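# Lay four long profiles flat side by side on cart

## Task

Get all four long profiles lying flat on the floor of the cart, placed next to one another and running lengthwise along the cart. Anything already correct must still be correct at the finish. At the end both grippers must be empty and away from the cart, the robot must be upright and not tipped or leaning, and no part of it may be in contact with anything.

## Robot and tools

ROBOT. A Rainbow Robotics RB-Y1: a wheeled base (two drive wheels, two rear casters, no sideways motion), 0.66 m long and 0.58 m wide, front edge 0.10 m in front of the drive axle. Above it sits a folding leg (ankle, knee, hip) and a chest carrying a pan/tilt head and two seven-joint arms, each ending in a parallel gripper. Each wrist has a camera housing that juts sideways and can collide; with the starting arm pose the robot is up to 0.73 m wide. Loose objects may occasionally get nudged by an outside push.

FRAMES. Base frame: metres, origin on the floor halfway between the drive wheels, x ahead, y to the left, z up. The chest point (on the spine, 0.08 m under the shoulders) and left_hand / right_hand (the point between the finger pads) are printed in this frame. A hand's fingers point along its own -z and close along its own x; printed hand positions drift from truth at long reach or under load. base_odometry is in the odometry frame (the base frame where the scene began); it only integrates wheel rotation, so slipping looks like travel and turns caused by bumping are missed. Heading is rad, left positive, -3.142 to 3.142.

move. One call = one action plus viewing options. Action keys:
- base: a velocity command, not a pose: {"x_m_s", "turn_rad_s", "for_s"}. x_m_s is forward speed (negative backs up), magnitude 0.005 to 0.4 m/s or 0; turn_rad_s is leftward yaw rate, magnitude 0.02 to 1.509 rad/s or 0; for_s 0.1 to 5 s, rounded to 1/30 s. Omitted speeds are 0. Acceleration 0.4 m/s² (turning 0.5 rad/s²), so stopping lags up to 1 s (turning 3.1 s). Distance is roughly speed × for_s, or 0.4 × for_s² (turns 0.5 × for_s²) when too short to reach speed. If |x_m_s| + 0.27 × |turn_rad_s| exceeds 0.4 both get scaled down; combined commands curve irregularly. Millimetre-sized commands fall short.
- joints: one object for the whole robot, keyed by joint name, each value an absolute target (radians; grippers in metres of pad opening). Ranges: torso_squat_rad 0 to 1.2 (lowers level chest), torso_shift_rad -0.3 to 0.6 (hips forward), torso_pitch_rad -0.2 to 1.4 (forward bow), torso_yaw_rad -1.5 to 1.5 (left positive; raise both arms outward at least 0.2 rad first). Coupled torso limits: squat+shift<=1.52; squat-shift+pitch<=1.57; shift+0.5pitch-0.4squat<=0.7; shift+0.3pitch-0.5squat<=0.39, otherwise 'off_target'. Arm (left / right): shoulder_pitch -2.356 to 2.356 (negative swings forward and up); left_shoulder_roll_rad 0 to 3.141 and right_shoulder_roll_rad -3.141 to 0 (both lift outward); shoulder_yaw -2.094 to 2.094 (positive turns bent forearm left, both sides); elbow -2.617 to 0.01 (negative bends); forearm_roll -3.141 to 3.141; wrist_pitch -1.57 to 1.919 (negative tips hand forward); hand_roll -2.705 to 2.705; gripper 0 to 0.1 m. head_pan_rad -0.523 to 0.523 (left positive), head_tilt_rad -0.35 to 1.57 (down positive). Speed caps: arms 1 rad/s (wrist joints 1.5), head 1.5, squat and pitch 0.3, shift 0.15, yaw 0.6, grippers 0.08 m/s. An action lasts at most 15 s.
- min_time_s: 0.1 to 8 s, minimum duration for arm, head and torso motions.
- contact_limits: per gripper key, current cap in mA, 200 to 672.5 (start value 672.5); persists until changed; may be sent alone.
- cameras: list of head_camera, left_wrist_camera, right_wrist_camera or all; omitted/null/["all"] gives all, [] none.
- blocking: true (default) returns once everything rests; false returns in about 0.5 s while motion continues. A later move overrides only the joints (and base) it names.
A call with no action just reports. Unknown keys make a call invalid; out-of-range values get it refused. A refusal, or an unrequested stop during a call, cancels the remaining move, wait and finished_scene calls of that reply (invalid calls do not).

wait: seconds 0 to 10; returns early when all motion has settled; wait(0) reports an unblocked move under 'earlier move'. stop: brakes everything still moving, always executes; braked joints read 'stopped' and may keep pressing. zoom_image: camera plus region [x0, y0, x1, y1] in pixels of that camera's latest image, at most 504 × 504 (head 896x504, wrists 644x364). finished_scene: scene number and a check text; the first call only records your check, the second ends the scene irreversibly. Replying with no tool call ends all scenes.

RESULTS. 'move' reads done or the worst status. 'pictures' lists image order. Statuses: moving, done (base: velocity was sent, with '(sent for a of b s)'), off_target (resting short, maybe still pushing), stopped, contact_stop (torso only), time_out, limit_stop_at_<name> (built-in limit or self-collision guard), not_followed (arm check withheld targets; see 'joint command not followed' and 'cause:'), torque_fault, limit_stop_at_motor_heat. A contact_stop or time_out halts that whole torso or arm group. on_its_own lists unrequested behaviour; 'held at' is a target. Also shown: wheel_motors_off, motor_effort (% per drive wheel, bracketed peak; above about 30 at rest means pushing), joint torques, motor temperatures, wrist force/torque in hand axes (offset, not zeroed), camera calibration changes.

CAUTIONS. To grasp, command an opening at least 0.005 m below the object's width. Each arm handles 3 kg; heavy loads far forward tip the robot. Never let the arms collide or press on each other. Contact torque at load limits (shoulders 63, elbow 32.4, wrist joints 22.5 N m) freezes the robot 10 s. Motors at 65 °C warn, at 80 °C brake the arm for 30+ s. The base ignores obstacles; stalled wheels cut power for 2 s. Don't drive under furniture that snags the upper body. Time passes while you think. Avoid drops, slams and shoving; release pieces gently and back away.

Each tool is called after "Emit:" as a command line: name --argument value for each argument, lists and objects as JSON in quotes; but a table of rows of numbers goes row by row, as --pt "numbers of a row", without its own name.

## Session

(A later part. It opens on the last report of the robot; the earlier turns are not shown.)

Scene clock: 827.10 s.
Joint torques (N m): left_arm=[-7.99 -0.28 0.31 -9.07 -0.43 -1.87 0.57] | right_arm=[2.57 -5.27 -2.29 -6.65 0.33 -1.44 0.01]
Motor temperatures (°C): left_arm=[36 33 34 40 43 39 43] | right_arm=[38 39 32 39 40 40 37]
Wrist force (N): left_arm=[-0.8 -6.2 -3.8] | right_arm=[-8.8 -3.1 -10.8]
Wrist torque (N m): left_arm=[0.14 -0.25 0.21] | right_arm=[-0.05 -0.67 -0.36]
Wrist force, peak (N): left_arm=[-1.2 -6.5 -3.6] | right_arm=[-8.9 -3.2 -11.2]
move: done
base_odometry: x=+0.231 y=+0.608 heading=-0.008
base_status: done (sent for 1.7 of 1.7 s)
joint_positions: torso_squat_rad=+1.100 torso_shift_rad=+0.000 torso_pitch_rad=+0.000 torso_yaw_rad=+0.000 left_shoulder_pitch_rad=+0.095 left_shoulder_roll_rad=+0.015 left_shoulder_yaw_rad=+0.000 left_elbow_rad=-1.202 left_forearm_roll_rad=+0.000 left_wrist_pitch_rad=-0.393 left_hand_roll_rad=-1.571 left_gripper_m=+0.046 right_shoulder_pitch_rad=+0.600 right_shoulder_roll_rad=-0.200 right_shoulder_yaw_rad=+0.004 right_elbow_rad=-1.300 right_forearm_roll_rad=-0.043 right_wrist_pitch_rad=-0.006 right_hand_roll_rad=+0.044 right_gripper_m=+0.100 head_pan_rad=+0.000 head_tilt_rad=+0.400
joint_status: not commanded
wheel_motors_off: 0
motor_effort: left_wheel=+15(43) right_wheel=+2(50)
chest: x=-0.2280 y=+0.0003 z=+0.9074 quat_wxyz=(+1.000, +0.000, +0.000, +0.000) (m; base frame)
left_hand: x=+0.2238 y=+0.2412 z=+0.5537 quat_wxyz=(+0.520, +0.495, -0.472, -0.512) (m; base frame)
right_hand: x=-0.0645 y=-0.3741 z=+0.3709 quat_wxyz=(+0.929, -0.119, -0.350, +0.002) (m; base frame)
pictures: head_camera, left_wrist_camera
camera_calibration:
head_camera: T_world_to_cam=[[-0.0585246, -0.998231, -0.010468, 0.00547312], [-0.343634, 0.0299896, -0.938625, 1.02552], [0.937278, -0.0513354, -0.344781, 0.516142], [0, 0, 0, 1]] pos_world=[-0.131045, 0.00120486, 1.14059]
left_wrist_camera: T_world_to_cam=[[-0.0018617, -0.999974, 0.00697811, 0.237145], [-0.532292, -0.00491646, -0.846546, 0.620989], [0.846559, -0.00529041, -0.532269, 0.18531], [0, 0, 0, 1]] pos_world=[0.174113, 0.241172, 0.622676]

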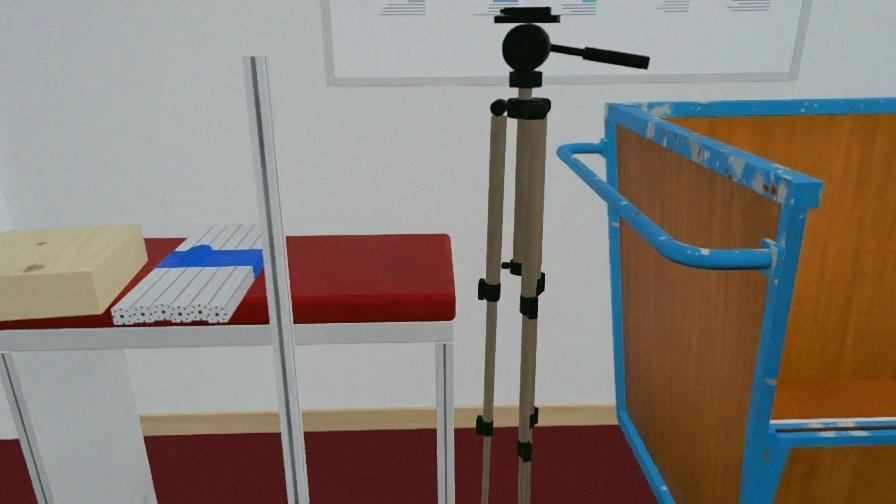

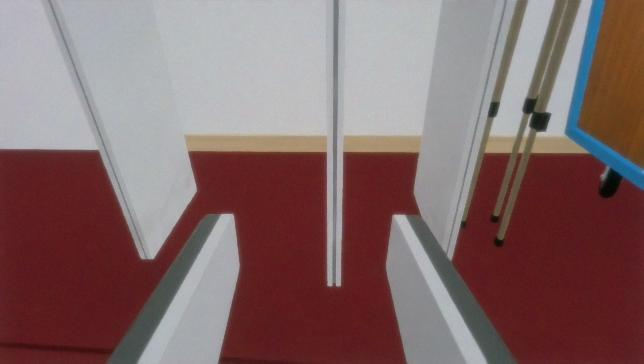

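Emit:
move --base '{"turn_rad_s":-0.1,"for_s":0.48}' --cameras '[]'

Emit:
move --base '{"x_m_s":0.25,"for_s":1.1}' --cameras '["head_camera","left_wrist_camera"]'

Scene clock: 834.80 s.
Joint torques (N m): left_arm=[-8.27 -0.27 -0.29 -8.79 -0.25 -1.8 0.7] | right_arm=[2.78 -5.56 -2.62 -6.85 0.36 -1.33 -0.31]
Motor temperatures (°C): left_arm=[36 33 34 40 43 39 43] | right_arm=[37 39 32 39 40 40 37]
Wrist force (N): left_arm=[-1.4 -6.2 -3.9] | right_arm=[-8.8 -3.3 -10.8]
Wrist torque (N m): left_arm=[0.12 -0.30 0.20] | right_arm=[-0.01 -0.68 -0.36]
Wrist force, peak (N): left_arm=[-1.4 -6.5 -3.7] | right_arm=[-9.3 -3.2 -11.0]
move: done
base_odometry: x=+0.231 y=+0.608 heading=-0.054
base_status: done (sent for 0.47 of 0.47 s)
joint_positions: torso_squat_rad=+1.100 torso_shift_rad=+0.000 torso_pitch_rad=+0.000 torso_yaw_rad=+0.000 left_shoulder_pitch_rad=+0.095 left_shoulder_roll_rad=+0.015 left_shoulder_yaw_rad=+0.000 left_elbow_rad=-1.202 left_forearm_roll_rad=+0.000 left_wrist_pitch_rad=-0.393 left_hand_roll_rad=-1.571 left_gripper_m=+0.046 right_shoulder_pitch_rad=+0.600 right_shoulder_roll_rad=-0.200 right_shoulder_yaw_rad=+0.004 right_elbow_rad=-1.300 right_forearm_roll_rad=-0.043 right_wrist_pitch_rad=-0.006 right_hand_roll_rad=+0.044 right_gripper_m=+0.100 head_pan_rad=+0.000 head_tilt_rad=+0.400
joint_status: not commanded
wheel_motors_off: 0
motor_effort: left_wheel=+16(38) right_wheel=+4(17)
chest: x=-0.2280 y=+0.0003 z=+0.9074 quat_wxyz=(+1.000, +0.000, +0.000, +0.000) (m; base frame)
left_hand: x=+0.2238 y=+0.2412 z=+0.5537 quat_wxyz=(+0.520, +0.495, -0.472, -0.512) (m; base frame)
right_hand: x=-0.0645 y=-0.3741 z=+0.3709 quat_wxyz=(+0.929, -0.119, -0.350, +0.002) (m; base frame)
pictures: none
No camera images: "cameras" was empty.

Scene clock: 837.20 s.
Joint torques (N m): left_arm=[-7.7 0.11 0.33 -8.9 -0.16 -1.87 0.47] | right_arm=[2.36 -5.6 -2.43 -6.73 0.41 -1.5 -0.25]
Motor temperatures (°C): left_arm=[36 33 34 40 43 39 43] | right_arm=[37 39 32 39 40 40 37]
Wrist force (N): left_arm=[-1.3 -6.2 -3.5] | right_arm=[-9.0 -3.2 -10.7]
Wrist torque (N m): left_arm=[0.11 -0.31 0.19] | right_arm=[-0.04 -0.71 -0.37]
Wrist force, peak (N): left_arm=[-1.1 -6.5 -3.9] | right_arm=[-9.0 -3.2 -11.2]
move: done
base_odometry: x=+0.506 y=+0.593 heading=-0.055
base_status: done (sent for 1.1 of 1.1 s)
joint_positions: torso_squat_rad=+1.100 torso_shift_rad=+0.000 torso_pitch_rad=+0.000 torso_yaw_rad=+0.000 left_shoulder_pitch_rad=+0.095 left_shoulder_roll_rad=+0.015 left_shoulder_yaw_rad=+0.000 left_elbow_rad=-1.202 left_forearm_roll_rad=+0.000 left_wrist_pitch_rad=-0.393 left_hand_roll_rad=-1.571 left_gripper_m=+0.046 right_shoulder_pitch_rad=+0.600 right_shoulder_roll_rad=-0.200 right_shoulder_yaw_rad=+0.004 right_elbow_rad=-1.300 right_forearm_roll_rad=-0.043 right_wrist_pitch_rad=-0.006 right_hand_roll_rad=+0.044 right_gripper_m=+0.100 head_pan_rad=+0.000 head_tilt_rad=+0.400
joint_status: not commanded
wheel_motors_off: 0
motor_effort: left_wheel=-13(49) right_wheel=+11(46)
chest: x=-0.2280 y=+0.0003 z=+0.9074 quat_wxyz=(+1.000, +0.000, +0.000, +0.000) (m; base frame)
left_hand: x=+0.2238 y=+0.2412 z=+0.5537 quat_wxyz=(+0.520, +0.495, -0.472, -0.512) (m; base frame)
right_hand: x=-0.0645 y=-0.3740 z=+0.3709 quat_wxyz=(+0.929, -0.119, -0.350, +0.002) (m; base frame)
pictures: head_camera, left_wrist_camera
camera_calibration:
head_camera: T_world_to_cam=[[-0.0585245, -0.998231, -0.0104732, 0.00547503], [-0.343662, 0.029996, -0.938614, 1.02551], [0.937268, -0.0513326, -0.34481, 0.516158], [0, 0, 0, 1]] pos_world=[-0.131029, 0.00119998, 1.14059]
left_wrist_camera: T_world_to_cam=[[-0.00186686, -0.999974, 0.00697107, 0.237146], [-0.5323, -0.0049077, -0.846541, 0.620988], [0.846553, -0.00529108, -0.532277, 0.185312], [0, 0, 0, 1]] pos_world=[0.174119, 0.241168, 0.622676]

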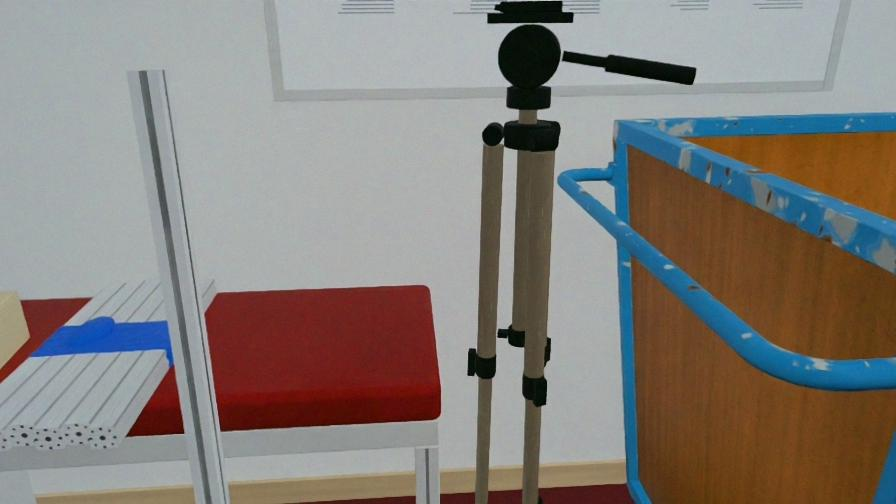

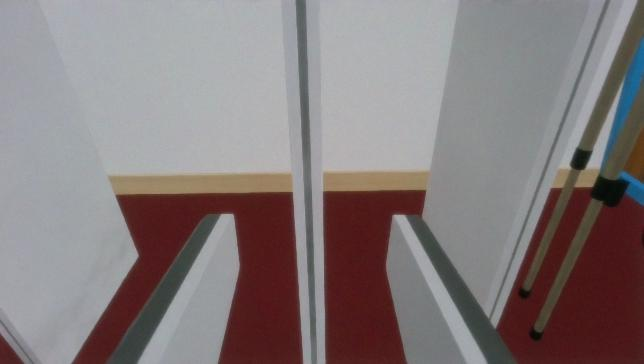

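Emit:
move --base '{"turn_rad_s":0.1,"for_s":0.36}' --joints '{"left_gripper_m":0.055}' --cameras '["left_wrist_camera"]'

Scene clock: 841.37 s.
Joint torques (N m): left_arm=[-7.93 -0.06 -0.13 -8.88 -0.09 -1.89 0.61] | right_arm=[2.84 -5 -2.16 -6.75 0.2 -1.45 -0.28]
Motor temperatures (°C): left_arm=[36 33 34 40 43 39 43] | right_arm=[37 39 32 39 40 40 37]
Wrist force (N): left_arm=[-0.9 -5.9 -3.7] | right_arm=[-8.7 -3.0 -10.7]
Wrist torque (N m): left_arm=[0.10 -0.25 0.20] | right_arm=[-0.04 -0.67 -0.35]
Wrist force, peak (N): left_arm=[-1.3 -6.5 -3.8] | right_arm=[-9.1 -3.3 -11.1]
move: done
base_odometry: x=+0.506 y=+0.593 heading=-0.020
base_status: done (sent for 0.37 of 0.37 s)
joint_positions: torso_squat_rad=+1.100 torso_shift_rad=+0.000 torso_pitch_rad=+0.000 torso_yaw_rad=+0.000 left_shoulder_pitch_rad=+0.095 left_shoulder_roll_rad=+0.015 left_shoulder_yaw_rad=+0.000 left_elbow_rad=-1.202 left_forearm_roll_rad=+0.000 left_wrist_pitch_rad=-0.393 left_hand_roll_rad=-1.571 left_gripper_m=+0.055 right_shoulder_pitch_rad=+0.600 right_shoulder_roll_rad=-0.200 right_shoulder_yaw_rad=+0.004 right_elbow_rad=-1.300 right_forearm_roll_rad=-0.043 right_wrist_pitch_rad=-0.006 right_hand_roll_rad=+0.044 right_gripper_m=+0.100 head_pan_rad=+0.000 head_tilt_rad=+0.400
joint_status: all done
wheel_motors_off: 0
motor_effort: left_wheel=-22(39) right_wheel=+10(41)
chest: x=-0.2280 y=+0.0003 z=+0.9074 quat_wxyz=(+1.000, +0.000, +0.000, +0.000) (m; base frame)
left_hand: x=+0.2238 y=+0.2412 z=+0.5537 quat_wxyz=(+0.520, +0.495, -0.472, -0.512) (m; base frame)
right_hand: x=-0.0645 y=-0.3741 z=+0.3709 quat_wxyz=(+0.929, -0.119, -0.350, +0.002) (m; base frame)
pictures: left_wrist_camera
camera_calibration:
left_wrist_camera: T_world_to_cam=[[-0.00186457, -0.999974, 0.00698665, 0.237139], [-0.532305, -0.00492208, -0.846538, 0.620985], [0.846551, -0.00529746, -0.532282, 0.185315], [0, 0, 0, 1]] pos_world=[0.174117, 0.241171, 0.622671]

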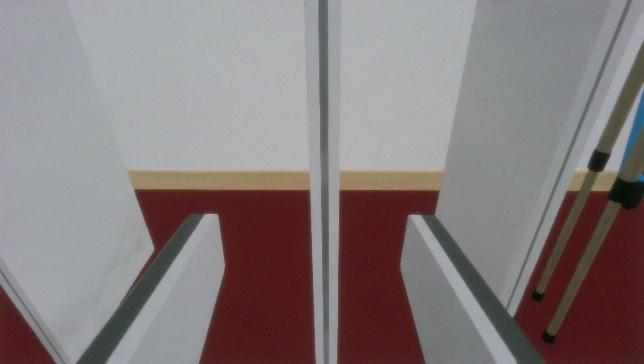

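Emit:
move --base '{"x_m_s":0.15,"for_s":0.73}' --joints '{"left_shoulder_yaw_rad":-0.02}' --cameras '["left_wrist_camera"]'

Scene clock: 848.07 s.
Joint torques (N m): left_arm=[-8.39 0.32 -0.87 -8.68 -0.19 -1.79 0.76] | right_arm=[2.51 -5.67 -2.19 -6.66 0.43 -1.42 -0.42]
Motor temperatures (°C): left_arm=[36 33 34 40 43 39 43] | right_arm=[37 39 32 39 40 40 37]
Wrist force (N): left_arm=[-1.3 -6.0 -3.8] | right_arm=[-9.0 -2.7 -10.8]
Wrist torque (N m): left_arm=[0.10 -0.32 0.18] | right_arm=[-0.09 -0.70 -0.36]
Wrist force, peak (N): left_arm=[-1.3 -6.7 -3.8] | right_arm=[-9.2 -3.1 -11.1]
move: done
base_odometry: x=+0.616 y=+0.591 heading=-0.018
base_status: done (sent for 0.73 of 0.73 s)
joint_positions: torso_squat_rad=+1.100 torso_shift_rad=+0.000 torso_pitch_rad=+0.000 torso_yaw_rad=+0.000 left_shoulder_pitch_rad=+0.095 left_shoulder_roll_rad=+0.015 left_shoulder_yaw_rad=-0.020 left_elbow_rad=-1.202 left_forearm_roll_rad=+0.000 left_wrist_pitch_rad=-0.393 left_hand_roll_rad=-1.571 left_gripper_m=+0.055 right_shoulder_pitch_rad=+0.600 right_shoulder_roll_rad=-0.200 right_shoulder_yaw_rad=+0.004 right_elbow_rad=-1.300 right_forearm_roll_rad=-0.043 right_wrist_pitch_rad=-0.006 right_hand_roll_rad=+0.044 right_gripper_m=+0.100 head_pan_rad=+0.000 head_tilt_rad=+0.400
joint_status: all done
wheel_motors_off: 0
motor_effort: left_wheel=+16(55) right_wheel=-15(39)
chest: x=-0.2280 y=+0.0003 z=+0.9074 quat_wxyz=(+1.000, +0.000, +0.000, +0.000) (m; base frame)
left_hand: x=+0.2240 y=+0.2315 z=+0.5535 quat_wxyz=(+0.516, +0.490, -0.477, -0.517) (m; base frame)
right_hand: x=-0.0645 y=-0.3740 z=+0.3709 quat_wxyz=(+0.929, -0.119, -0.350, +0.002) (m; base frame)
pictures: left_wrist_camera
camera_calibration:
left_wrist_camera: T_world_to_cam=[[-0.0216679, -0.999726, 0.00886151, 0.230718], [-0.532564, 0.00404044, -0.84638, 0.618797], [0.846112, -0.0230586, -0.532506, 0.189345], [0, 0, 0, 1]] pos_world=[0.174341, 0.23252, 0.62252]

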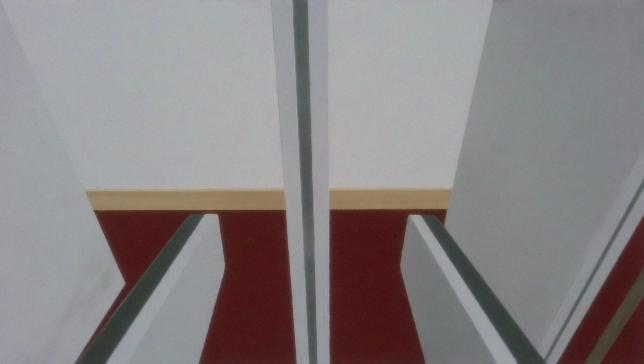

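Emit:
move --base '{"x_m_s":0.15,"for_s":0.55}' --joints '{"left_shoulder_yaw_rad":-0.008}' --cameras '["left_wrist_camera"]'

Scene clock: 854.00 s.
Joint torques (N m): left_arm=[-7.55 0.19 -0.13 -8.79 -0.16 -1.87 0.78] | right_arm=[2.47 -5.39 -1.99 -6.59 0.27 -1.48 -0.11]
Motor temperatures (°C): left_arm=[36 33 34 40 43 39 43] | right_arm=[37 39 32 39 40 40 37]
Wrist force (N): left_arm=[-1.0 -5.9 -3.6] | right_arm=[-8.8 -2.9 -10.6]
Wrist torque (N m): left_arm=[0.10 -0.27 0.18] | right_arm=[-0.07 -0.68 -0.35]
Wrist force, peak (N): left_arm=[-1.1 -6.3 -4.2] | right_arm=[-9.3 -3.1 -11.0]
move: done
base_odometry: x=+0.701 y=+0.590 heading=-0.017
base_status: done (sent for 0.57 of 0.57 s)
joint_positions: torso_squat_rad=+1.100 torso_shift_rad=+0.000 torso_pitch_rad=+0.000 torso_yaw_rad=+0.000 left_shoulder_pitch_rad=+0.095 left_shoulder_roll_rad=+0.015 left_shoulder_yaw_rad=-0.008 left_elbow_rad=-1.202 left_forearm_roll_rad=+0.000 left_wrist_pitch_rad=-0.393 left_hand_roll_rad=-1.571 left_gripper_m=+0.055 right_shoulder_pitch_rad=+0.600 right_shoulder_roll_rad=-0.200 right_shoulder_yaw_rad=+0.004 right_elbow_rad=-1.300 right_forearm_roll_rad=-0.043 right_wrist_pitch_rad=-0.006 right_hand_roll_rad=+0.044 right_gripper_m=+0.100 head_pan_rad=+0.000 head_tilt_rad=+0.400
joint_status: all done
wheel_motors_off: 0
motor_effort: left_wheel=+15(46) right_wheel=-14(33)
chest: x=-0.2280 y=+0.0003 z=+0.9074 quat_wxyz=(+1.000, +0.000, +0.000, +0.000) (m; base frame)
left_hand: x=+0.2239 y=+0.2373 z=+0.5536 quat_wxyz=(+0.518, +0.493, -0.474, -0.514) (m; base frame)
right_hand: x=-0.0645 y=-0.3740 z=+0.3709 quat_wxyz=(+0.929, -0.119, -0.350, +0.002) (m; base frame)
pictures: left_wrist_camera
camera_calibration:
left_wrist_camera: T_world_to_cam=[[-0.00980638, -0.999922, 0.00777198, 0.23454], [-0.532453, -0.00135733, -0.846459, 0.62009], [0.846403, -0.0124389, -0.532398, 0.186964], [0, 0, 0, 1]] pos_world=[0.174222, 0.237689, 0.622597]

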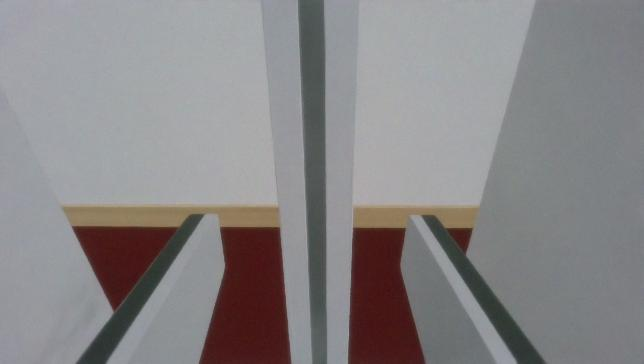

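Emit:
move --base '{"x_m_s":0.1,"for_s":0.6}' --cameras '["left_wrist_camera"]'

Scene clock: 857.37 s.
Joint torques (N m): left_arm=[-8.31 -0.39 0.38 -8.93 -0.23 -1.89 0.75] | right_arm=[2.63 -5.54 -2.28 -6.8 0.46 -1.52 -0.22]
Motor temperatures (°C): left_arm=[36 33 34 40 43 39 43] | right_arm=[37 39 32 39 40 40 37]
Wrist force (N): left_arm=[-1.4 -6.3 -3.5] | right_arm=[-8.8 -2.9 -10.8]
Wrist torque (N m): left_arm=[0.14 -0.28 0.20] | right_arm=[-0.08 -0.67 -0.36]
Wrist force, peak (N): left_arm=[-1.3 -6.6 -3.9] | right_arm=[-9.2 -3.3 -10.9]
move: done
base_odometry: x=+0.761 y=+0.589 heading=-0.016
base_status: done (sent for 0.6 of 0.6 s)
joint_positions: torso_squat_rad=+1.100 torso_shift_rad=+0.000 torso_pitch_rad=+0.000 torso_yaw_rad=+0.000 left_shoulder_pitch_rad=+0.095 left_shoulder_roll_rad=+0.015 left_shoulder_yaw_rad=-0.008 left_elbow_rad=-1.202 left_forearm_roll_rad=+0.000 left_wrist_pitch_rad=-0.393 left_hand_roll_rad=-1.571 left_gripper_m=+0.055 right_shoulder_pitch_rad=+0.600 right_shoulder_roll_rad=-0.200 right_shoulder_yaw_rad=+0.004 right_elbow_rad=-1.300 right_forearm_roll_rad=-0.043 right_wrist_pitch_rad=-0.006 right_hand_roll_rad=+0.044 right_gripper_m=+0.100 head_pan_rad=+0.000 head_tilt_rad=+0.400
joint_status: not commanded
wheel_motors_off: 0
motor_effort: left_wheel=+13(43) right_wheel=-14(32)
chest: x=-0.2280 y=+0.0003 z=+0.9074 quat_wxyz=(+1.000, +0.000, +0.000, +0.000) (m; base frame)
left_hand: x=+0.2239 y=+0.2373 z=+0.5536 quat_wxyz=(+0.518, +0.493, -0.474, -0.514) (m; base frame)
right_hand: x=-0.0645 y=-0.3740 z=+0.3709 quat_wxyz=(+0.929, -0.119, -0.350, +0.002) (m; base frame)
pictures: left_wrist_camera
camera_calibration:
left_wrist_camera: T_world_to_cam=[[-0.00980051, -0.999922, 0.00777192, 0.234541], [-0.53246, -0.0013603, -0.846454, 0.620084], [0.846399, -0.0124339, -0.532405, 0.186971], [0, 0, 0, 1]] pos_world=[0.174217, 0.237691, 0.622595]

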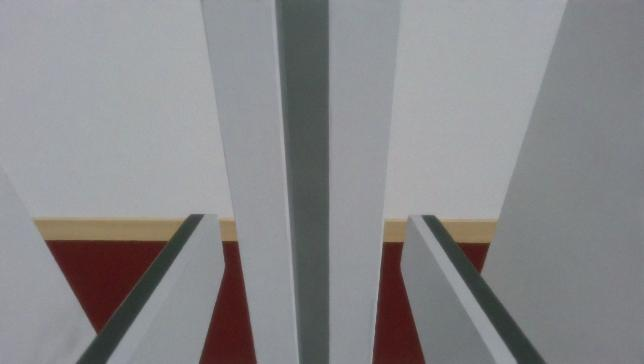

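Emit:
move --base '{"x_m_s":0.05,"for_s":0.3}' --cameras '[]'

Emit:
move --joints '{"left_gripper_m":0.015}' --cameras '["left_wrist_camera"]'

Scene clock: 860.37 s.
Joint torques (N m): left_arm=[-8.19 -0.23 -0.21 -8.96 -0.08 -2.04 0.65] | right_arm=[2.37 -5.42 -1.84 -6.37 0.31 -1.56 -0.25]
Motor temperatures (°C): left_arm=[35 33 34 40 43 39 43] | right_arm=[37 39 32 39 40 40 37]
Wrist force (N): left_arm=[-1.2 -6.2 -3.4] | right_arm=[-9.0 -2.8 -10.9]
Wrist torque (N m): left_arm=[0.10 -0.30 0.20] | right_arm=[-0.08 -0.69 -0.36]
Wrist force, peak (N): left_arm=[-1.3 -6.6 -3.7] | right_arm=[-9.2 -3.2 -10.9]
move: done
base_odometry: x=+0.776 y=+0.588 heading=-0.016
base_status: done (sent for 0.3 of 0.3 s)
joint_positions: torso_squat_rad=+1.100 torso_shift_rad=+0.000 torso_pitch_rad=+0.000 torso_yaw_rad=+0.000 left_shoulder_pitch_rad=+0.095 left_shoulder_roll_rad=+0.015 left_shoulder_yaw_rad=-0.008 left_elbow_rad=-1.202 left_forearm_roll_rad=+0.000 left_wrist_pitch_rad=-0.393 left_hand_roll_rad=-1.571 left_gripper_m=+0.055 right_shoulder_pitch_rad=+0.600 right_shoulder_roll_rad=-0.200 right_shoulder_yaw_rad=+0.004 right_elbow_rad=-1.300 right_forearm_roll_rad=-0.043 right_wrist_pitch_rad=-0.006 right_hand_roll_rad=+0.044 right_gripper_m=+0.100 head_pan_rad=+0.000 head_tilt_rad=+0.400
joint_status: not commanded
wheel_motors_off: 0
motor_effort: left_wheel=+10(42) right_wheel=-12(29)
chest: x=-0.2280 y=+0.0003 z=+0.9074 quat_wxyz=(+1.000, +0.000, +0.000, +0.000) (m; base frame)
left_hand: x=+0.2239 y=+0.2373 z=+0.5536 quat_wxyz=(+0.518, +0.493, -0.474, -0.514) (m; base frame)
right_hand: x=-0.0645 y=-0.3740 z=+0.3709 quat_wxyz=(+0.929, -0.119, -0.350, +0.002) (m; base frame)
pictures: none
No camera images: "cameras" was empty.

Scene clock: 861.30 s.
Joint torques (N m): left_arm=[-8.48 1.52 0.19 -9.01 -0.35 -1.79 -0.32] | right_arm=[2.83 -5.16 -2.41 -6.81 0.3 -1.54 -0.1]
Motor temperatures (°C): left_arm=[35 33 34 40 43 39 43] | right_arm=[37 39 32 39 40 40 37]
Wrist force (N): left_arm=[0.5 -5.9 -3.4] | right_arm=[-9.0 -3.1 -10.9]
Wrist torque (N m): left_arm=[0.17 -0.32 1.18] | right_arm=[-0.04 -0.70 -0.35]
Wrist force, peak (N): left_arm=[-1.3 -6.5 -3.6] | right_arm=[-9.0 -3.2 -11.1]
move: off_target
base_odometry: x=+0.776 y=+0.588 heading=-0.016
base_status: not commanded
joint_positions: torso_squat_rad=+1.100 torso_shift_rad=+0.000 torso_pitch_rad=+0.000 torso_yaw_rad=+0.000 left_shoulder_pitch_rad=+0.095 left_shoulder_roll_rad=+0.015 left_shoulder_yaw_rad=-0.008 left_elbow_rad=-1.202 left_forearm_roll_rad=+0.000 left_wrist_pitch_rad=-0.393 left_hand_roll_rad=-1.571 left_gripper_m=+0.031 right_shoulder_pitch_rad=+0.600 right_shoulder_roll_rad=-0.200 right_shoulder_yaw_rad=+0.004 right_elbow_rad=-1.300 right_forearm_roll_rad=-0.043 right_wrist_pitch_rad=-0.006 right_hand_roll_rad=+0.044 right_gripper_m=+0.100 head_pan_rad=+0.000 head_tilt_rad=+0.400
joint_status: left_gripper_m off_target (ended at +0.031, target +0.015)
wheel_motors_off: 0
motor_effort: left_wheel=+10(11) right_wheel=-15(15)
chest: x=-0.2280 y=+0.0003 z=+0.9074 quat_wxyz=(+1.000, +0.000, +0.000, +0.000) (m; base frame)
left_hand: x=+0.2239 y=+0.2373 z=+0.5536 quat_wxyz=(+0.518, +0.493, -0.474, -0.514) (m; base frame)
right_hand: x=-0.0645 y=-0.3740 z=+0.3709 quat_wxyz=(+0.929, -0.119, -0.350, +0.002) (m; base frame)
pictures: left_wrist_camera
camera_calibration:
left_wrist_camera: T_world_to_cam=[[-0.00974701, -0.999919, 0.00817158, 0.23427], [-0.532475, -0.00172688, -0.846444, 0.620163], [0.84639, -0.0126015, -0.532415, 0.187006], [0, 0, 0, 1]] pos_world=[0.174224, 0.237679, 0.622584]

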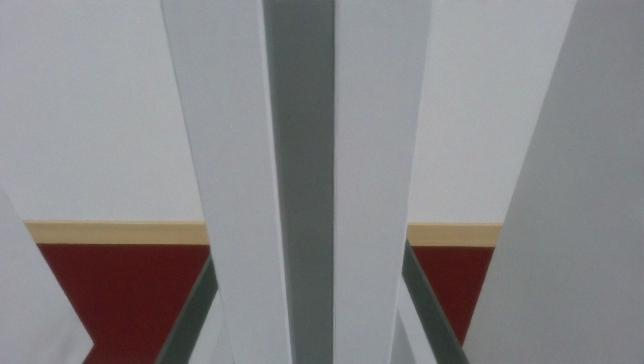

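Emit:
move --joints '{"torso_squat_rad":1.0}' --min_time_s 1 --cameras '[]'

Emit:
move --base '{"x_m_s":-0.25,"for_s":2.4}' --cameras '["head_camera","left_wrist_camera"]'

Scene clock: 866.63 s.
Joint torques (N m): left_arm=[-11.64 0.44 0.01 -12.59 0.08 -4.19 0.37] | right_arm=[2.96 -5.67 -1.96 -6.83 0.47 -1.48 -0.1]
Motor temperatures (°C): left_arm=[35 33 33 40 43 39 43] | right_arm=[37 39 32 39 40 40 37]
Wrist force (N): left_arm=[-0.8 -15.4 -4.1] | right_arm=[-9.0 -3.1 -11.2]
Wrist torque (N m): left_arm=[0.06 -0.26 0.21] | right_arm=[-0.03 -0.72 -0.36]
Wrist force, peak (N): left_arm=[-1.1 -17.1 -3.4] | right_arm=[-9.2 -3.2 -11.3]
move: done
base_odometry: x=+0.776 y=+0.588 heading=-0.016
base_status: not commanded
joint_positions: torso_squat_rad=+1.000 torso_shift_rad=+0.000 torso_pitch_rad=+0.000 torso_yaw_rad=+0.000 left_shoulder_pitch_rad=+0.096 left_shoulder_roll_rad=+0.015 left_shoulder_yaw_rad=-0.008 left_elbow_rad=-1.201 left_forearm_roll_rad=+0.000 left_wrist_pitch_rad=-0.392 left_hand_roll_rad=-1.571 left_gripper_m=+0.031 right_shoulder_pitch_rad=+0.600 right_shoulder_roll_rad=-0.200 right_shoulder_yaw_rad=+0.004 right_elbow_rad=-1.300 right_forearm_roll_rad=-0.043 right_wrist_pitch_rad=-0.006 right_hand_roll_rad=+0.044 right_gripper_m=+0.100 head_pan_rad=+0.000 head_tilt_rad=+0.400
joint_status: all done
wheel_motors_off: 0
motor_effort: left_wheel=+12(12) right_wheel=-14(15)
chest: x=-0.2278 y=+0.0003 z=+0.9681 quat_wxyz=(+1.000, +0.000, +0.000, +0.000) (m; base frame)
left_hand: x=+0.2234 y=+0.2374 z=+0.6131 quat_wxyz=(+0.519, +0.492, -0.473, -0.514) (m; base frame)
right_hand: x=-0.0645 y=-0.3740 z=+0.4316 quat_wxyz=(+0.929, -0.119, -0.350, +0.002) (m; base frame)
pictures: none
No camera images: "cameras" was empty.

Scene clock: 870.30 s.
Joint torques (N m): left_arm=[-12.61 1.01 0.21 -12.82 -0.01 -4.29 0.22] | right_arm=[2.07 -5.02 -2.77 -6.75 0.34 -1.51 -0.21]
Motor temperatures (°C): left_arm=[36 33 33 41 43 39 42] | right_arm=[37 39 32 39 40 40 37]
Wrist force (N): left_arm=[-0.2 -15.0 -4.1] | right_arm=[-9.2 -3.2 -11.0]
Wrist torque (N m): left_arm=[0.32 -0.22 0.19] | right_arm=[0.00 -0.75 -0.35]
Wrist force, peak (N): left_arm=[-0.6 -16.5 -4.3] | right_arm=[-9.2 -3.0 -11.3]
move: done
base_odometry: x=+0.176 y=+0.598 heading=-0.015
base_status: done (sent for 2.4 of 2.4 s)
joint_positions: torso_squat_rad=+1.000 torso_shift_rad=+0.000 torso_pitch_rad=+0.000 torso_yaw_rad=+0.000 left_shoulder_pitch_rad=+0.096 left_shoulder_roll_rad=+0.015 left_shoulder_yaw_rad=-0.008 left_elbow_rad=-1.201 left_forearm_roll_rad=+0.000 left_wrist_pitch_rad=-0.392 left_hand_roll_rad=-1.571 left_gripper_m=+0.031 right_shoulder_pitch_rad=+0.600 right_shoulder_roll_rad=-0.200 right_shoulder_yaw_rad=+0.004 right_elbow_rad=-1.300 right_forearm_roll_rad=-0.043 right_wrist_pitch_rad=-0.006 right_hand_roll_rad=+0.044 right_gripper_m=+0.100 head_pan_rad=+0.000 head_tilt_rad=+0.400
joint_status: not commanded
wheel_motors_off: 0
motor_effort: left_wheel=+20(47) right_wheel=-18(38)
chest: x=-0.2279 y=+0.0003 z=+0.9681 quat_wxyz=(+1.000, +0.000, +0.000, +0.000) (m; base frame)
left_hand: x=+0.2233 y=+0.2374 z=+0.6131 quat_wxyz=(+0.519, +0.492, -0.473, -0.514) (m; base frame)
right_hand: x=-0.0646 y=-0.3741 z=+0.4316 quat_wxyz=(+0.929, -0.119, -0.350, +0.002) (m; base frame)
pictures: head_camera, left_wrist_camera
camera_calibration:
head_camera: T_world_to_cam=[[-0.0585263, -0.998232, -0.0104166, 0.0060834], [-0.343811, 0.0299516, -0.938561, 1.08241], [0.937213, -0.0513492, -0.344956, 0.537157], [0, 0, 0, 1]] pos_world=[-0.130931, 0.0012354, 1.20127]
left_wrist_camera: T_world_to_cam=[[-0.00935865, -0.999924, 0.00804526, 0.233953], [-0.534844, -0.00179255, -0.844949, 0.669858], [0.844899, -0.0122105, -0.534786, 0.220958], [0, 0, 0, 1]] pos_world=[0.173772, 0.237834, 0.682279]

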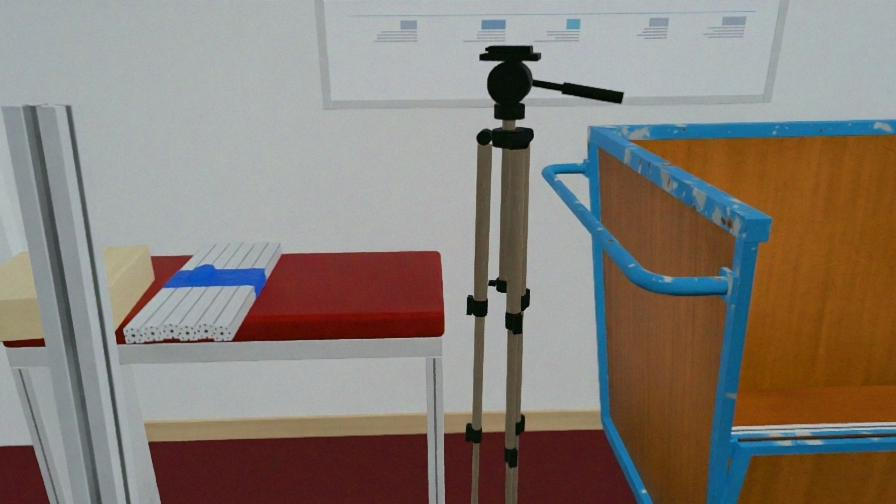

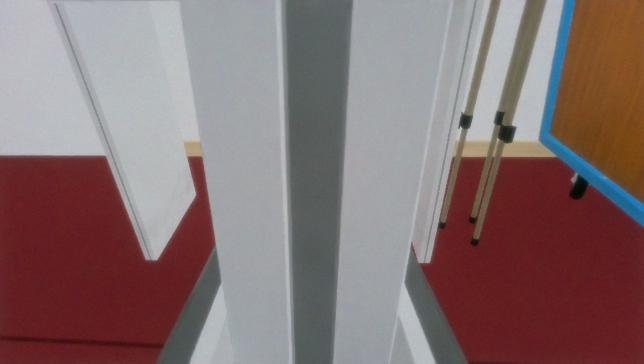

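Emit:
move --base '{"turn_rad_s":-0.85,"for_s":1.84}' --cameras '[]'

Emit:
move --base '{"x_m_s":0.4,"for_s":3.41}' --cameras '[]'

Emit:
move --base '{"turn_rad_s":0.85,"for_s":1.84}' --joints '{"torso_squat_rad":0.35}' --cameras '["head_camera"]'

Scene clock: 881.97 s.
Joint torques (N m): left_arm=[-12.82 0.5 0.72 -12.94 -0.11 -4.3 0.07] | right_arm=[2.05 -5.76 -1.9 -6.73 0.42 -1.56 -0.22]
Motor temperatures (°C): left_arm=[36 33 33 42 43 40 42] | right_arm=[36 39 32 39 40 40 37]
Wrist force (N): left_arm=[-0.4 -15.6 -4.1] | right_arm=[-9.2 -3.3 -11.2]
Wrist torque (N m): left_arm=[0.10 -0.23 0.16] | right_arm=[0.01 -0.74 -0.35]
Wrist force, peak (N): left_arm=[-0.5 -16.4 -4.2] | right_arm=[-9.1 -3.1 -11.5]
move: done
base_odometry: x=+0.176 y=+0.598 heading=-1.573
base_status: done (sent for 1.83 of 1.83 s)
joint_positions: torso_squat_rad=+1.000 torso_shift_rad=+0.000 torso_pitch_rad=+0.000 torso_yaw_rad=+0.000 left_shoulder_pitch_rad=+0.096 left_shoulder_roll_rad=+0.015 left_shoulder_yaw_rad=-0.008 left_elbow_rad=-1.201 left_forearm_roll_rad=+0.000 left_wrist_pitch_rad=-0.392 left_hand_roll_rad=-1.571 left_gripper_m=+0.031 right_shoulder_pitch_rad=+0.600 right_shoulder_roll_rad=-0.200 right_shoulder_yaw_rad=+0.004 right_elbow_rad=-1.300 right_forearm_roll_rad=-0.043 right_wrist_pitch_rad=-0.006 right_hand_roll_rad=+0.044 right_gripper_m=+0.100 head_pan_rad=+0.000 head_tilt_rad=+0.400
joint_status: not commanded
wheel_motors_off: 0
motor_effort: left_wheel=+16(50) right_wheel=+4(46)
chest: x=-0.2279 y=+0.0003 z=+0.9681 quat_wxyz=(+1.000, +0.000, +0.000, +0.000) (m; base frame)
left_hand: x=+0.2233 y=+0.2374 z=+0.6131 quat_wxyz=(+0.519, +0.492, -0.473, -0.514) (m; base frame)
right_hand: x=-0.0646 y=-0.3741 z=+0.4316 quat_wxyz=(+0.929, -0.119, -0.350, +0.002) (m; base frame)
pictures: none
No camera images: "cameras" was empty.

Scene clock: 886.83 s.
Joint torques (N m): left_arm=[-11.59 0.92 0.25 -13.17 -0.28 -4.71 -0.09] | right_arm=[2.9 -5.21 -2.45 -6.79 0.3 -1.47 -0.07]
Motor temperatures (°C): left_arm=[36 33 33 42 43 40 42] | right_arm=[36 39 32 39 40 40 37]
Wrist force (N): left_arm=[-0.7 -15.9 -4.3] | right_arm=[-8.8 -3.2 -11.3]
Wrist torque (N m): left_arm=[-0.18 -0.26 0.22] | right_arm=[0.00 -0.69 -0.36]
Wrist force, peak (N): left_arm=[-0.4 -15.9 -5.2] | right_arm=[-9.4 -3.1 -11.0]
move: done
base_odometry: x=+0.172 y=-0.762 heading=-1.574
base_status: done (sent for 3.4 of 3.4 s)
joint_positions: torso_squat_rad=+1.000 torso_shift_rad=+0.000 torso_pitch_rad=+0.000 torso_yaw_rad=+0.000 left_shoulder_pitch_rad=+0.096 left_shoulder_roll_rad=+0.015 left_shoulder_yaw_rad=-0.008 left_elbow_rad=-1.201 left_forearm_roll_rad=+0.000 left_wrist_pitch_rad=-0.392 left_hand_roll_rad=-1.571 left_gripper_m=+0.031 right_shoulder_pitch_rad=+0.600 right_shoulder_roll_rad=-0.200 right_shoulder_yaw_rad=+0.004 right_elbow_rad=-1.300 right_forearm_roll_rad=-0.043 right_wrist_pitch_rad=-0.006 right_hand_roll_rad=+0.044 right_gripper_m=+0.100 head_pan_rad=+0.000 head_tilt_rad=+0.400
joint_status: not commanded
wheel_motors_off: 0
motor_effort: left_wheel=-10(51) right_wheel=+11(50)
chest: x=-0.2279 y=+0.0003 z=+0.9681 quat_wxyz=(+1.000, +0.000, +0.000, +0.000) (m; base frame)
left_hand: x=+0.2234 y=+0.2374 z=+0.6132 quat_wxyz=(+0.519, +0.492, -0.473, -0.514) (m; base frame)
right_hand: x=-0.0645 y=-0.3740 z=+0.4316 quat_wxyz=(+0.929, -0.119, -0.350, +0.002) (m; base frame)
pictures: none
No camera images: "cameras" was empty.

Scene clock: 890.70 s.
Joint torques (N m): left_arm=[-11.67 0.57 0.31 -12.73 -0.16 -4.27 -0.05] | right_arm=[2.61 -5.4 -2.04 -6.75 0.18 -1.55 -0.16]
Motor temperatures (°C): left_arm=[36 33 33 42 43 40 42] | right_arm=[36 39 32 39 40 40 37]
Wrist force (N): left_arm=[-0.8 -15.3 -3.7] | right_arm=[-8.9 -3.4 -11.0]
Wrist torque (N m): left_arm=[0.15 -0.26 0.21] | right_arm=[-0.03 -0.70 -0.37]
Wrist force, peak (N): left_arm=[-0.4 -16.4 -4.4] | right_arm=[-9.4 -3.1 -11.4]
move: done
base_odometry: x=+0.172 y=-0.762 heading=-0.016
base_status: done (sent for 1.83 of 1.83 s)
joint_positions: torso_squat_rad=+0.350 torso_shift_rad=+0.000 torso_pitch_rad=+0.000 torso_yaw_rad=+0.000 left_shoulder_pitch_rad=+0.096 left_shoulder_roll_rad=+0.015 left_shoulder_yaw_rad=-0.008 left_elbow_rad=-1.201 left_forearm_roll_rad=+0.000 left_wrist_pitch_rad=-0.392 left_hand_roll_rad=-1.571 left_gripper_m=+0.031 right_shoulder_pitch_rad=+0.600 right_shoulder_roll_rad=-0.200 right_shoulder_yaw_rad=+0.004 right_elbow_rad=-1.300 right_forearm_roll_rad=-0.043 right_wrist_pitch_rad=-0.006 right_hand_roll_rad=+0.044 right_gripper_m=+0.100 head_pan_rad=+0.000 head_tilt_rad=+0.400
joint_status: all done
wheel_motors_off: 0
motor_effort: left_wheel=+5(45) right_wheel=+16(47)
chest: x=-0.2278 y=+0.0004 z=+1.2475 quat_wxyz=(+1.000, +0.000, +0.000, +0.000) (m; base frame)
left_hand: x=+0.2234 y=+0.2375 z=+0.8925 quat_wxyz=(+0.519, +0.492, -0.473, -0.514) (m; base frame)
right_hand: x=-0.0646 y=-0.3740 z=+0.7109 quat_wxyz=(+0.929, -0.119, -0.350, +0.002) (m; base frame)
pictures: head_camera
camera_calibration:
head_camera: T_world_to_cam=[[-0.0585284, -0.998232, -0.0103538, 0.00898561], [-0.343997, 0.0299035, -0.938494, 1.34451], [0.937145, -0.051367, -0.345139, 0.63363], [0, 0, 0, 1]] pos_world=[-0.130771, 0.00131194, 1.4806]

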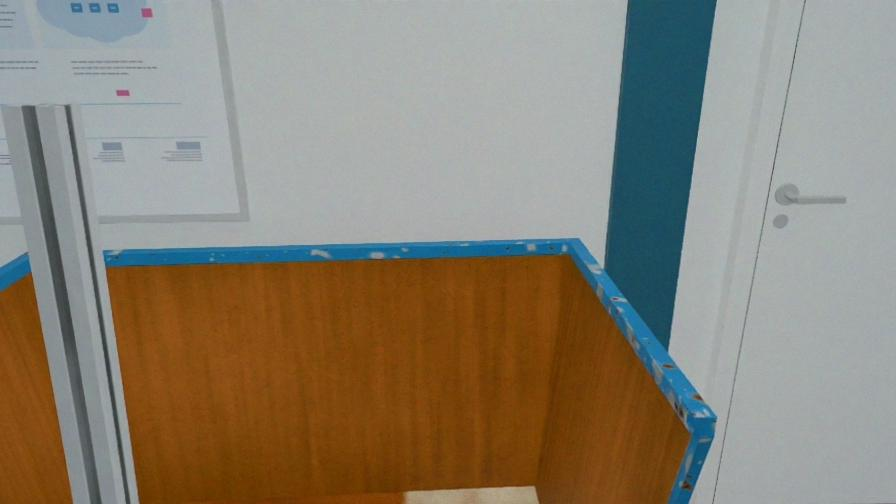

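Emit:
move --joints '{"head_tilt_rad":0.75,"head_pan_rad":-0.1,"left_hand_roll_rad":0}' --min_time_s 2 --cameras '["head_camera"]'

Emit:
move --joints '{"head_pan_rad":0.45}' --cameras '["head_camera"]'

Scene clock: 919.77 s.
Joint torques (N m): left_arm=[-11.48 0.38 0.02 -12.86 0 -4.21 -0.07] | right_arm=[2.22 -5.68 -2.31 -6.77 0.29 -1.47 -0.22]
Motor temperatures (°C): left_arm=[36 33 33 43 43 41 42] | right_arm=[36 39 32 39 40 40 37]
Wrist force (N): left_arm=[-16.4 -0.3 -3.7] | right_arm=[-8.8 -2.9 -10.8]
Wrist torque (N m): left_arm=[-0.20 -0.51 0.20] | right_arm=[-0.09 -0.70 -0.37]
Wrist force, peak (N): left_arm=[-16.7 -0.4 -3.7] | right_arm=[-8.9 -3.2 -11.3]
move: done
base_odometry: x=+0.172 y=-0.762 heading=-0.016
base_status: not commanded
joint_positions: torso_squat_rad=+0.350 torso_shift_rad=+0.000 torso_pitch_rad=+0.000 torso_yaw_rad=+0.000 left_shoulder_pitch_rad=+0.096 left_shoulder_roll_rad=+0.015 left_shoulder_yaw_rad=-0.008 left_elbow_rad=-1.201 left_forearm_roll_rad=+0.000 left_wrist_pitch_rad=-0.392 left_hand_roll_rad=+0.000 left_gripper_m=+0.031 right_shoulder_pitch_rad=+0.600 right_shoulder_roll_rad=-0.200 right_shoulder_yaw_rad=+0.004 right_elbow_rad=-1.300 right_forearm_roll_rad=-0.043 right_wrist_pitch_rad=-0.006 right_hand_roll_rad=+0.044 right_gripper_m=+0.100 head_pan_rad=-0.100 head_tilt_rad=+0.750
joint_status: all done
wheel_motors_off: 0
motor_effort: left_wheel=+5(6) right_wheel=+19(19)
chest: x=-0.2278 y=+0.0004 z=+1.2475 quat_wxyz=(+1.000, +0.000, +0.000, +0.000) (m; base frame)
left_hand: x=+0.2234 y=+0.2375 z=+0.8925 quat_wxyz=(+0.731, +0.013, -0.682, +0.004) (m; base frame)
right_hand: x=-0.0646 y=-0.3740 z=+0.7109 quat_wxyz=(+0.929, -0.119, -0.350, +0.002) (m; base frame)
pictures: head_camera
camera_calibration:
head_camera: T_world_to_cam=[[-0.15815, -0.98736, 0.0104281, -0.0415976], [-0.638646, 0.0942287, -0.76371, 1.03085], [0.753074, -0.12744, -0.645475, 1.03055], [0, 0, 0, 1]] pos_world=[-0.124316, -0.00687287, 1.4529]

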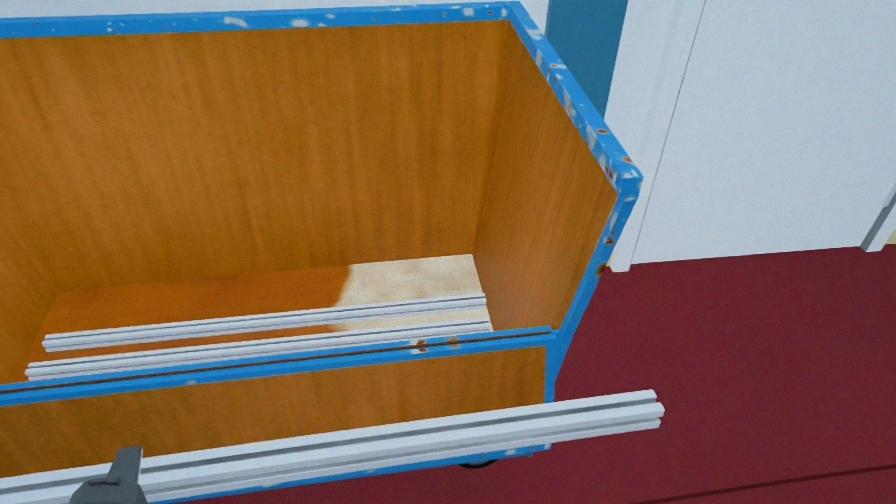

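Scene clock: 920.80 s.
Joint torques (N m): left_arm=[-12.02 0.79 -0.08 -12.74 -0.1 -4.23 0.03] | right_arm=[2.38 -5.41 -2.23 -6.63 0.29 -1.6 -0.14]
Motor temperatures (°C): left_arm=[36 33 33 43 43 41 42] | right_arm=[36 39 32 39 40 40 37]
Wrist force (N): left_arm=[-16.6 -0.2 -3.2] | right_arm=[-8.9 -3.2 -10.9]
Wrist torque (N m): left_arm=[-0.20 -0.51 0.21] | right_arm=[-0.05 -0.69 -0.38]
Wrist force, peak (N): left_arm=[-16.8 -0.1 -3.4] | right_arm=[-9.0 -3.3 -11.3]
move: done
base_odometry: x=+0.172 y=-0.762 heading=-0.016
base_status: not commanded
joint_positions: torso_squat_rad=+0.350 torso_shift_rad=+0.000 torso_pitch_rad=+0.000 torso_yaw_rad=+0.000 left_shoulder_pitch_rad=+0.096 left_shoulder_roll_rad=+0.015 left_shoulder_yaw_rad=-0.008 left_elbow_rad=-1.201 left_forearm_roll_rad=+0.000 left_wrist_pitch_rad=-0.392 left_hand_roll_rad=+0.000 left_gripper_m=+0.031 right_shoulder_pitch_rad=+0.600 right_shoulder_roll_rad=-0.200 right_shoulder_yaw_rad=+0.004 right_elbow_rad=-1.300 right_forearm_roll_rad=-0.043 right_wrist_pitch_rad=-0.006 right_hand_roll_rad=+0.044 right_gripper_m=+0.100 head_pan_rad=+0.450 head_tilt_rad=+0.750
joint_status: all done
wheel_motors_off: 0
motor_effort: left_wheel=+6(6) right_wheel=+21(21)
chest: x=-0.2278 y=+0.0004 z=+1.2475 quat_wxyz=(+1.000, +0.000, +0.000, +0.000) (m; base frame)
left_hand: x=+0.2234 y=+0.2375 z=+0.8925 quat_wxyz=(+0.731, +0.013, -0.682, +0.004) (m; base frame)
right_hand: x=-0.0646 y=-0.3740 z=+0.7109 quat_wxyz=(+0.929, -0.119, -0.350, +0.002) (m; base frame)
pictures: head_camera
camera_calibration:
head_camera: T_world_to_cam=[[0.381211, -0.924432, 0.0101588, 0.0697178], [-0.594122, -0.25339, -0.763422, 1.03978], [0.708306, 0.28499, -0.64582, 1.02162], [0, 0, 0, 1]] pos_world=[-0.132443, 0.0367667, 1.45286]

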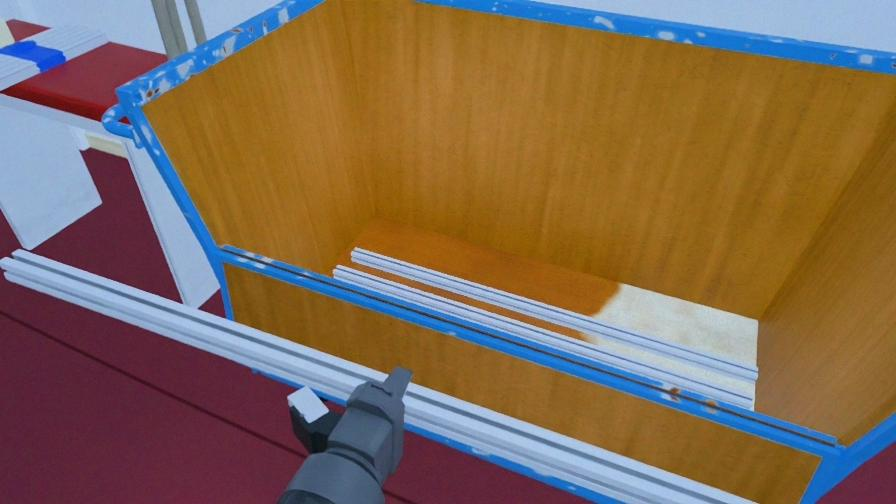

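Emit:
move --joints '{"torso_pitch_rad":0.6,"left_shoulder_pitch_rad":-0.361,"left_shoulder_roll_rad":0.436,"left_shoulder_yaw_rad":0,"left_elbow_rad":-1.846,"left_forearm_roll_rad":0,"left_wrist_pitch_rad":0.566,"left_hand_roll_rad":0.433,"head_pan_rad":0}' --base '{"turn_rad_s":-0.1,"for_s":0.5}' --cameras '[]'

Emit:
move --base '{"x_m_s":0.25,"for_s":1.66}' --cameras '[]'

Emit:
move --base '{"turn_rad_s":0.1,"for_s":0.5}' --joints '{"head_tilt_rad":0.5}' --cameras '["head_camera"]'

Scene clock: 943.90 s.
Joint torques (N m): left_arm=[-10.39 6.56 4.49 -12.78 -0.74 -3.45 -0.13] | right_arm=[15.06 -5.49 -2.49 -0.49 0.3 -0.41 0.02]
Motor temperatures (°C): left_arm=[36 33 33 44 43 41 42] | right_arm=[36 39 32 39 39 40 37]
Wrist force (N): left_arm=[-14.2 0.0 -10.2] | right_arm=[-5.7 -3.2 -12.5]
Wrist torque (N m): left_arm=[-0.13 -0.50 0.33] | right_arm=[-0.04 -0.52 -0.35]
Wrist force, peak (N): left_arm=[-20.6 -2.1 0.0] | right_arm=[-9.0 -3.2 -11.3]
move: done
base_odometry: x=+0.172 y=-0.762 heading=-0.065
base_status: done (sent for 0.5 of 0.5 s)
joint_positions: torso_squat_rad=+0.350 torso_shift_rad=+0.000 torso_pitch_rad=+0.600 torso_yaw_rad=+0.000 left_shoulder_pitch_rad=-0.360 left_shoulder_roll_rad=+0.436 left_shoulder_yaw_rad=+0.000 left_elbow_rad=-1.845 left_forearm_roll_rad=+0.000 left_wrist_pitch_rad=+0.567 left_hand_roll_rad=+0.433 left_gripper_m=+0.031 right_shoulder_pitch_rad=+0.600 right_shoulder_roll_rad=-0.200 right_shoulder_yaw_rad=+0.004 right_elbow_rad=-1.300 right_forearm_roll_rad=-0.043 right_wrist_pitch_rad=-0.006 right_hand_roll_rad=+0.044 right_gripper_m=+0.100 head_pan_rad=+0.000 head_tilt_rad=+0.750
joint_status: all done
wheel_motors_off: 0
motor_effort: left_wheel=+2(36) right_wheel=-7(12)
chest: x=-0.0531 y=+0.0004 z=+1.1934 quat_wxyz=(+0.955, +0.000, +0.296, +0.000) (m; base frame)
left_hand: x=+0.4208 y=+0.2804 z=+0.8579 quat_wxyz=(+0.867, -0.001, -0.498, +0.001) (m; base frame)
right_hand: x=-0.2213 y=-0.3740 z=+0.6584 quat_wxyz=(+0.991, -0.113, -0.060, +0.037) (m; base frame)
pictures: none
No camera images: "cameras" was empty.

Scene clock: 946.53 s.
Joint torques (N m): left_arm=[-9.72 5.78 4.5 -13.03 -0.68 -3.17 -0.15] | right_arm=[15.67 -5.79 -2.53 -0.42 0.07 -0.42 -0.24]
Motor temperatures (°C): left_arm=[36 33 33 44 43 41 42] | right_arm=[36 39 32 39 39 40 37]
Wrist force (N): left_arm=[-14.2 -0.2 -10.3] | right_arm=[-5.6 -3.2 -12.3]
Wrist torque (N m): left_arm=[-0.22 -0.51 0.23] | right_arm=[-0.02 -0.50 -0.33]
Wrist force, peak (N): left_arm=[-14.4 -0.1 -11.4] | right_arm=[-5.8 -3.5 -12.7]
move: done
base_odometry: x=+0.587 y=-0.789 heading=-0.064
base_status: done (sent for 1.67 of 1.67 s)
joint_positions: torso_squat_rad=+0.350 torso_shift_rad=+0.000 torso_pitch_rad=+0.601 torso_yaw_rad=+0.000 left_shoulder_pitch_rad=-0.360 left_shoulder_roll_rad=+0.436 left_shoulder_yaw_rad=+0.000 left_elbow_rad=-1.845 left_forearm_roll_rad=+0.000 left_wrist_pitch_rad=+0.566 left_hand_roll_rad=+0.433 left_gripper_m=+0.031 right_shoulder_pitch_rad=+0.600 right_shoulder_roll_rad=-0.200 right_shoulder_yaw_rad=+0.004 right_elbow_rad=-1.300 right_forearm_roll_rad=-0.043 right_wrist_pitch_rad=-0.006 right_hand_roll_rad=+0.044 right_gripper_m=+0.100 head_pan_rad=+0.000 head_tilt_rad=+0.750
joint_status: not commanded
wheel_motors_off: 0
motor_effort: left_wheel=+12(53) right_wheel=-16(35)
chest: x=-0.0530 y=+0.0004 z=+1.1934 quat_wxyz=(+0.955, +0.000, +0.296, +0.000) (m; base frame)
left_hand: x=+0.4209 y=+0.2804 z=+0.8579 quat_wxyz=(+0.867, -0.001, -0.498, +0.001) (m; base frame)
right_hand: x=-0.2213 y=-0.3740 z=+0.6584 quat_wxyz=(+0.991, -0.113, -0.060, +0.037) (m; base frame)
pictures: none
No camera images: "cameras" was empty.

Scene clock: 947.60 s.
Joint torques (N m): left_arm=[-9.87 6.59 5.08 -12.85 -0.7 -3.6 -0.05] | right_arm=[16.15 -5.27 -2.02 0.07 0.21 -0.29 -0.14]
Motor temperatures (°C): left_arm=[36 33 33 44 43 41 42] | right_arm=[36 39 32 39 39 40 37]
Wrist force (N): left_arm=[-14.1 0.0 -10.4] | right_arm=[-5.6 -3.3 -12.6]
Wrist torque (N m): left_arm=[-0.36 -0.47 0.32] | right_arm=[-0.02 -0.49 -0.34]
Wrist force, peak (N): left_arm=[-14.5 0.5 -10.8] | right_arm=[-5.8 -3.3 -12.7]
move: done
base_odometry: x=+0.588 y=-0.789 heading=-0.016
base_status: done (sent for 0.5 of 0.5 s)
joint_positions: torso_squat_rad=+0.350 torso_shift_rad=+0.000 torso_pitch_rad=+0.601 torso_yaw_rad=+0.000 left_shoulder_pitch_rad=-0.360 left_shoulder_roll_rad=+0.436 left_shoulder_yaw_rad=+0.000 left_elbow_rad=-1.845 left_forearm_roll_rad=+0.000 left_wrist_pitch_rad=+0.566 left_hand_roll_rad=+0.433 left_gripper_m=+0.031 right_shoulder_pitch_rad=+0.600 right_shoulder_roll_rad=-0.200 right_shoulder_yaw_rad=+0.004 right_elbow_rad=-1.300 right_forearm_roll_rad=-0.043 right_wrist_pitch_rad=-0.006 right_hand_roll_rad=+0.044 right_gripper_m=+0.100 head_pan_rad=+0.000 head_tilt_rad=+0.500
joint_status: all done
wheel_motors_off: 0
motor_effort: left_wheel=-21(38) right_wheel=+8(35)
chest: x=-0.0530 y=+0.0004 z=+1.1934 quat_wxyz=(+0.955, +0.000, +0.296, +0.000) (m; base frame)
left_hand: x=+0.4209 y=+0.2804 z=+0.8579 quat_wxyz=(+0.867, -0.001, -0.498, +0.001) (m; base frame)
right_hand: x=-0.2213 y=-0.3740 z=+0.6584 quat_wxyz=(+0.991, -0.113, -0.060, +0.037) (m; base frame)
pictures: head_camera
camera_calibration:
head_camera: T_world_to_cam=[[-0.0515901, -0.998221, 0.0299011, -0.0301716], [-0.86778, 0.02999, -0.496043, 0.7923], [0.494264, -0.0515385, -0.867783, 1.07061], [0, 0, 0, 1]] pos_world=[0.156821, 0.00129866, 1.32297]

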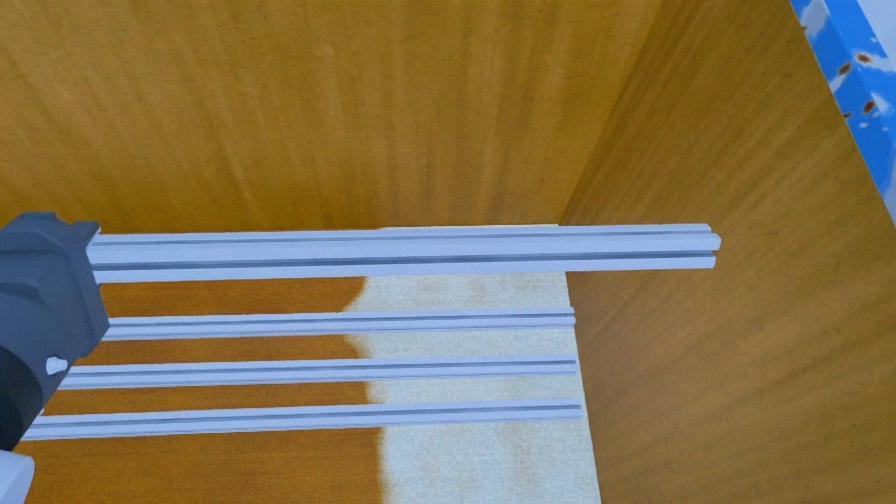

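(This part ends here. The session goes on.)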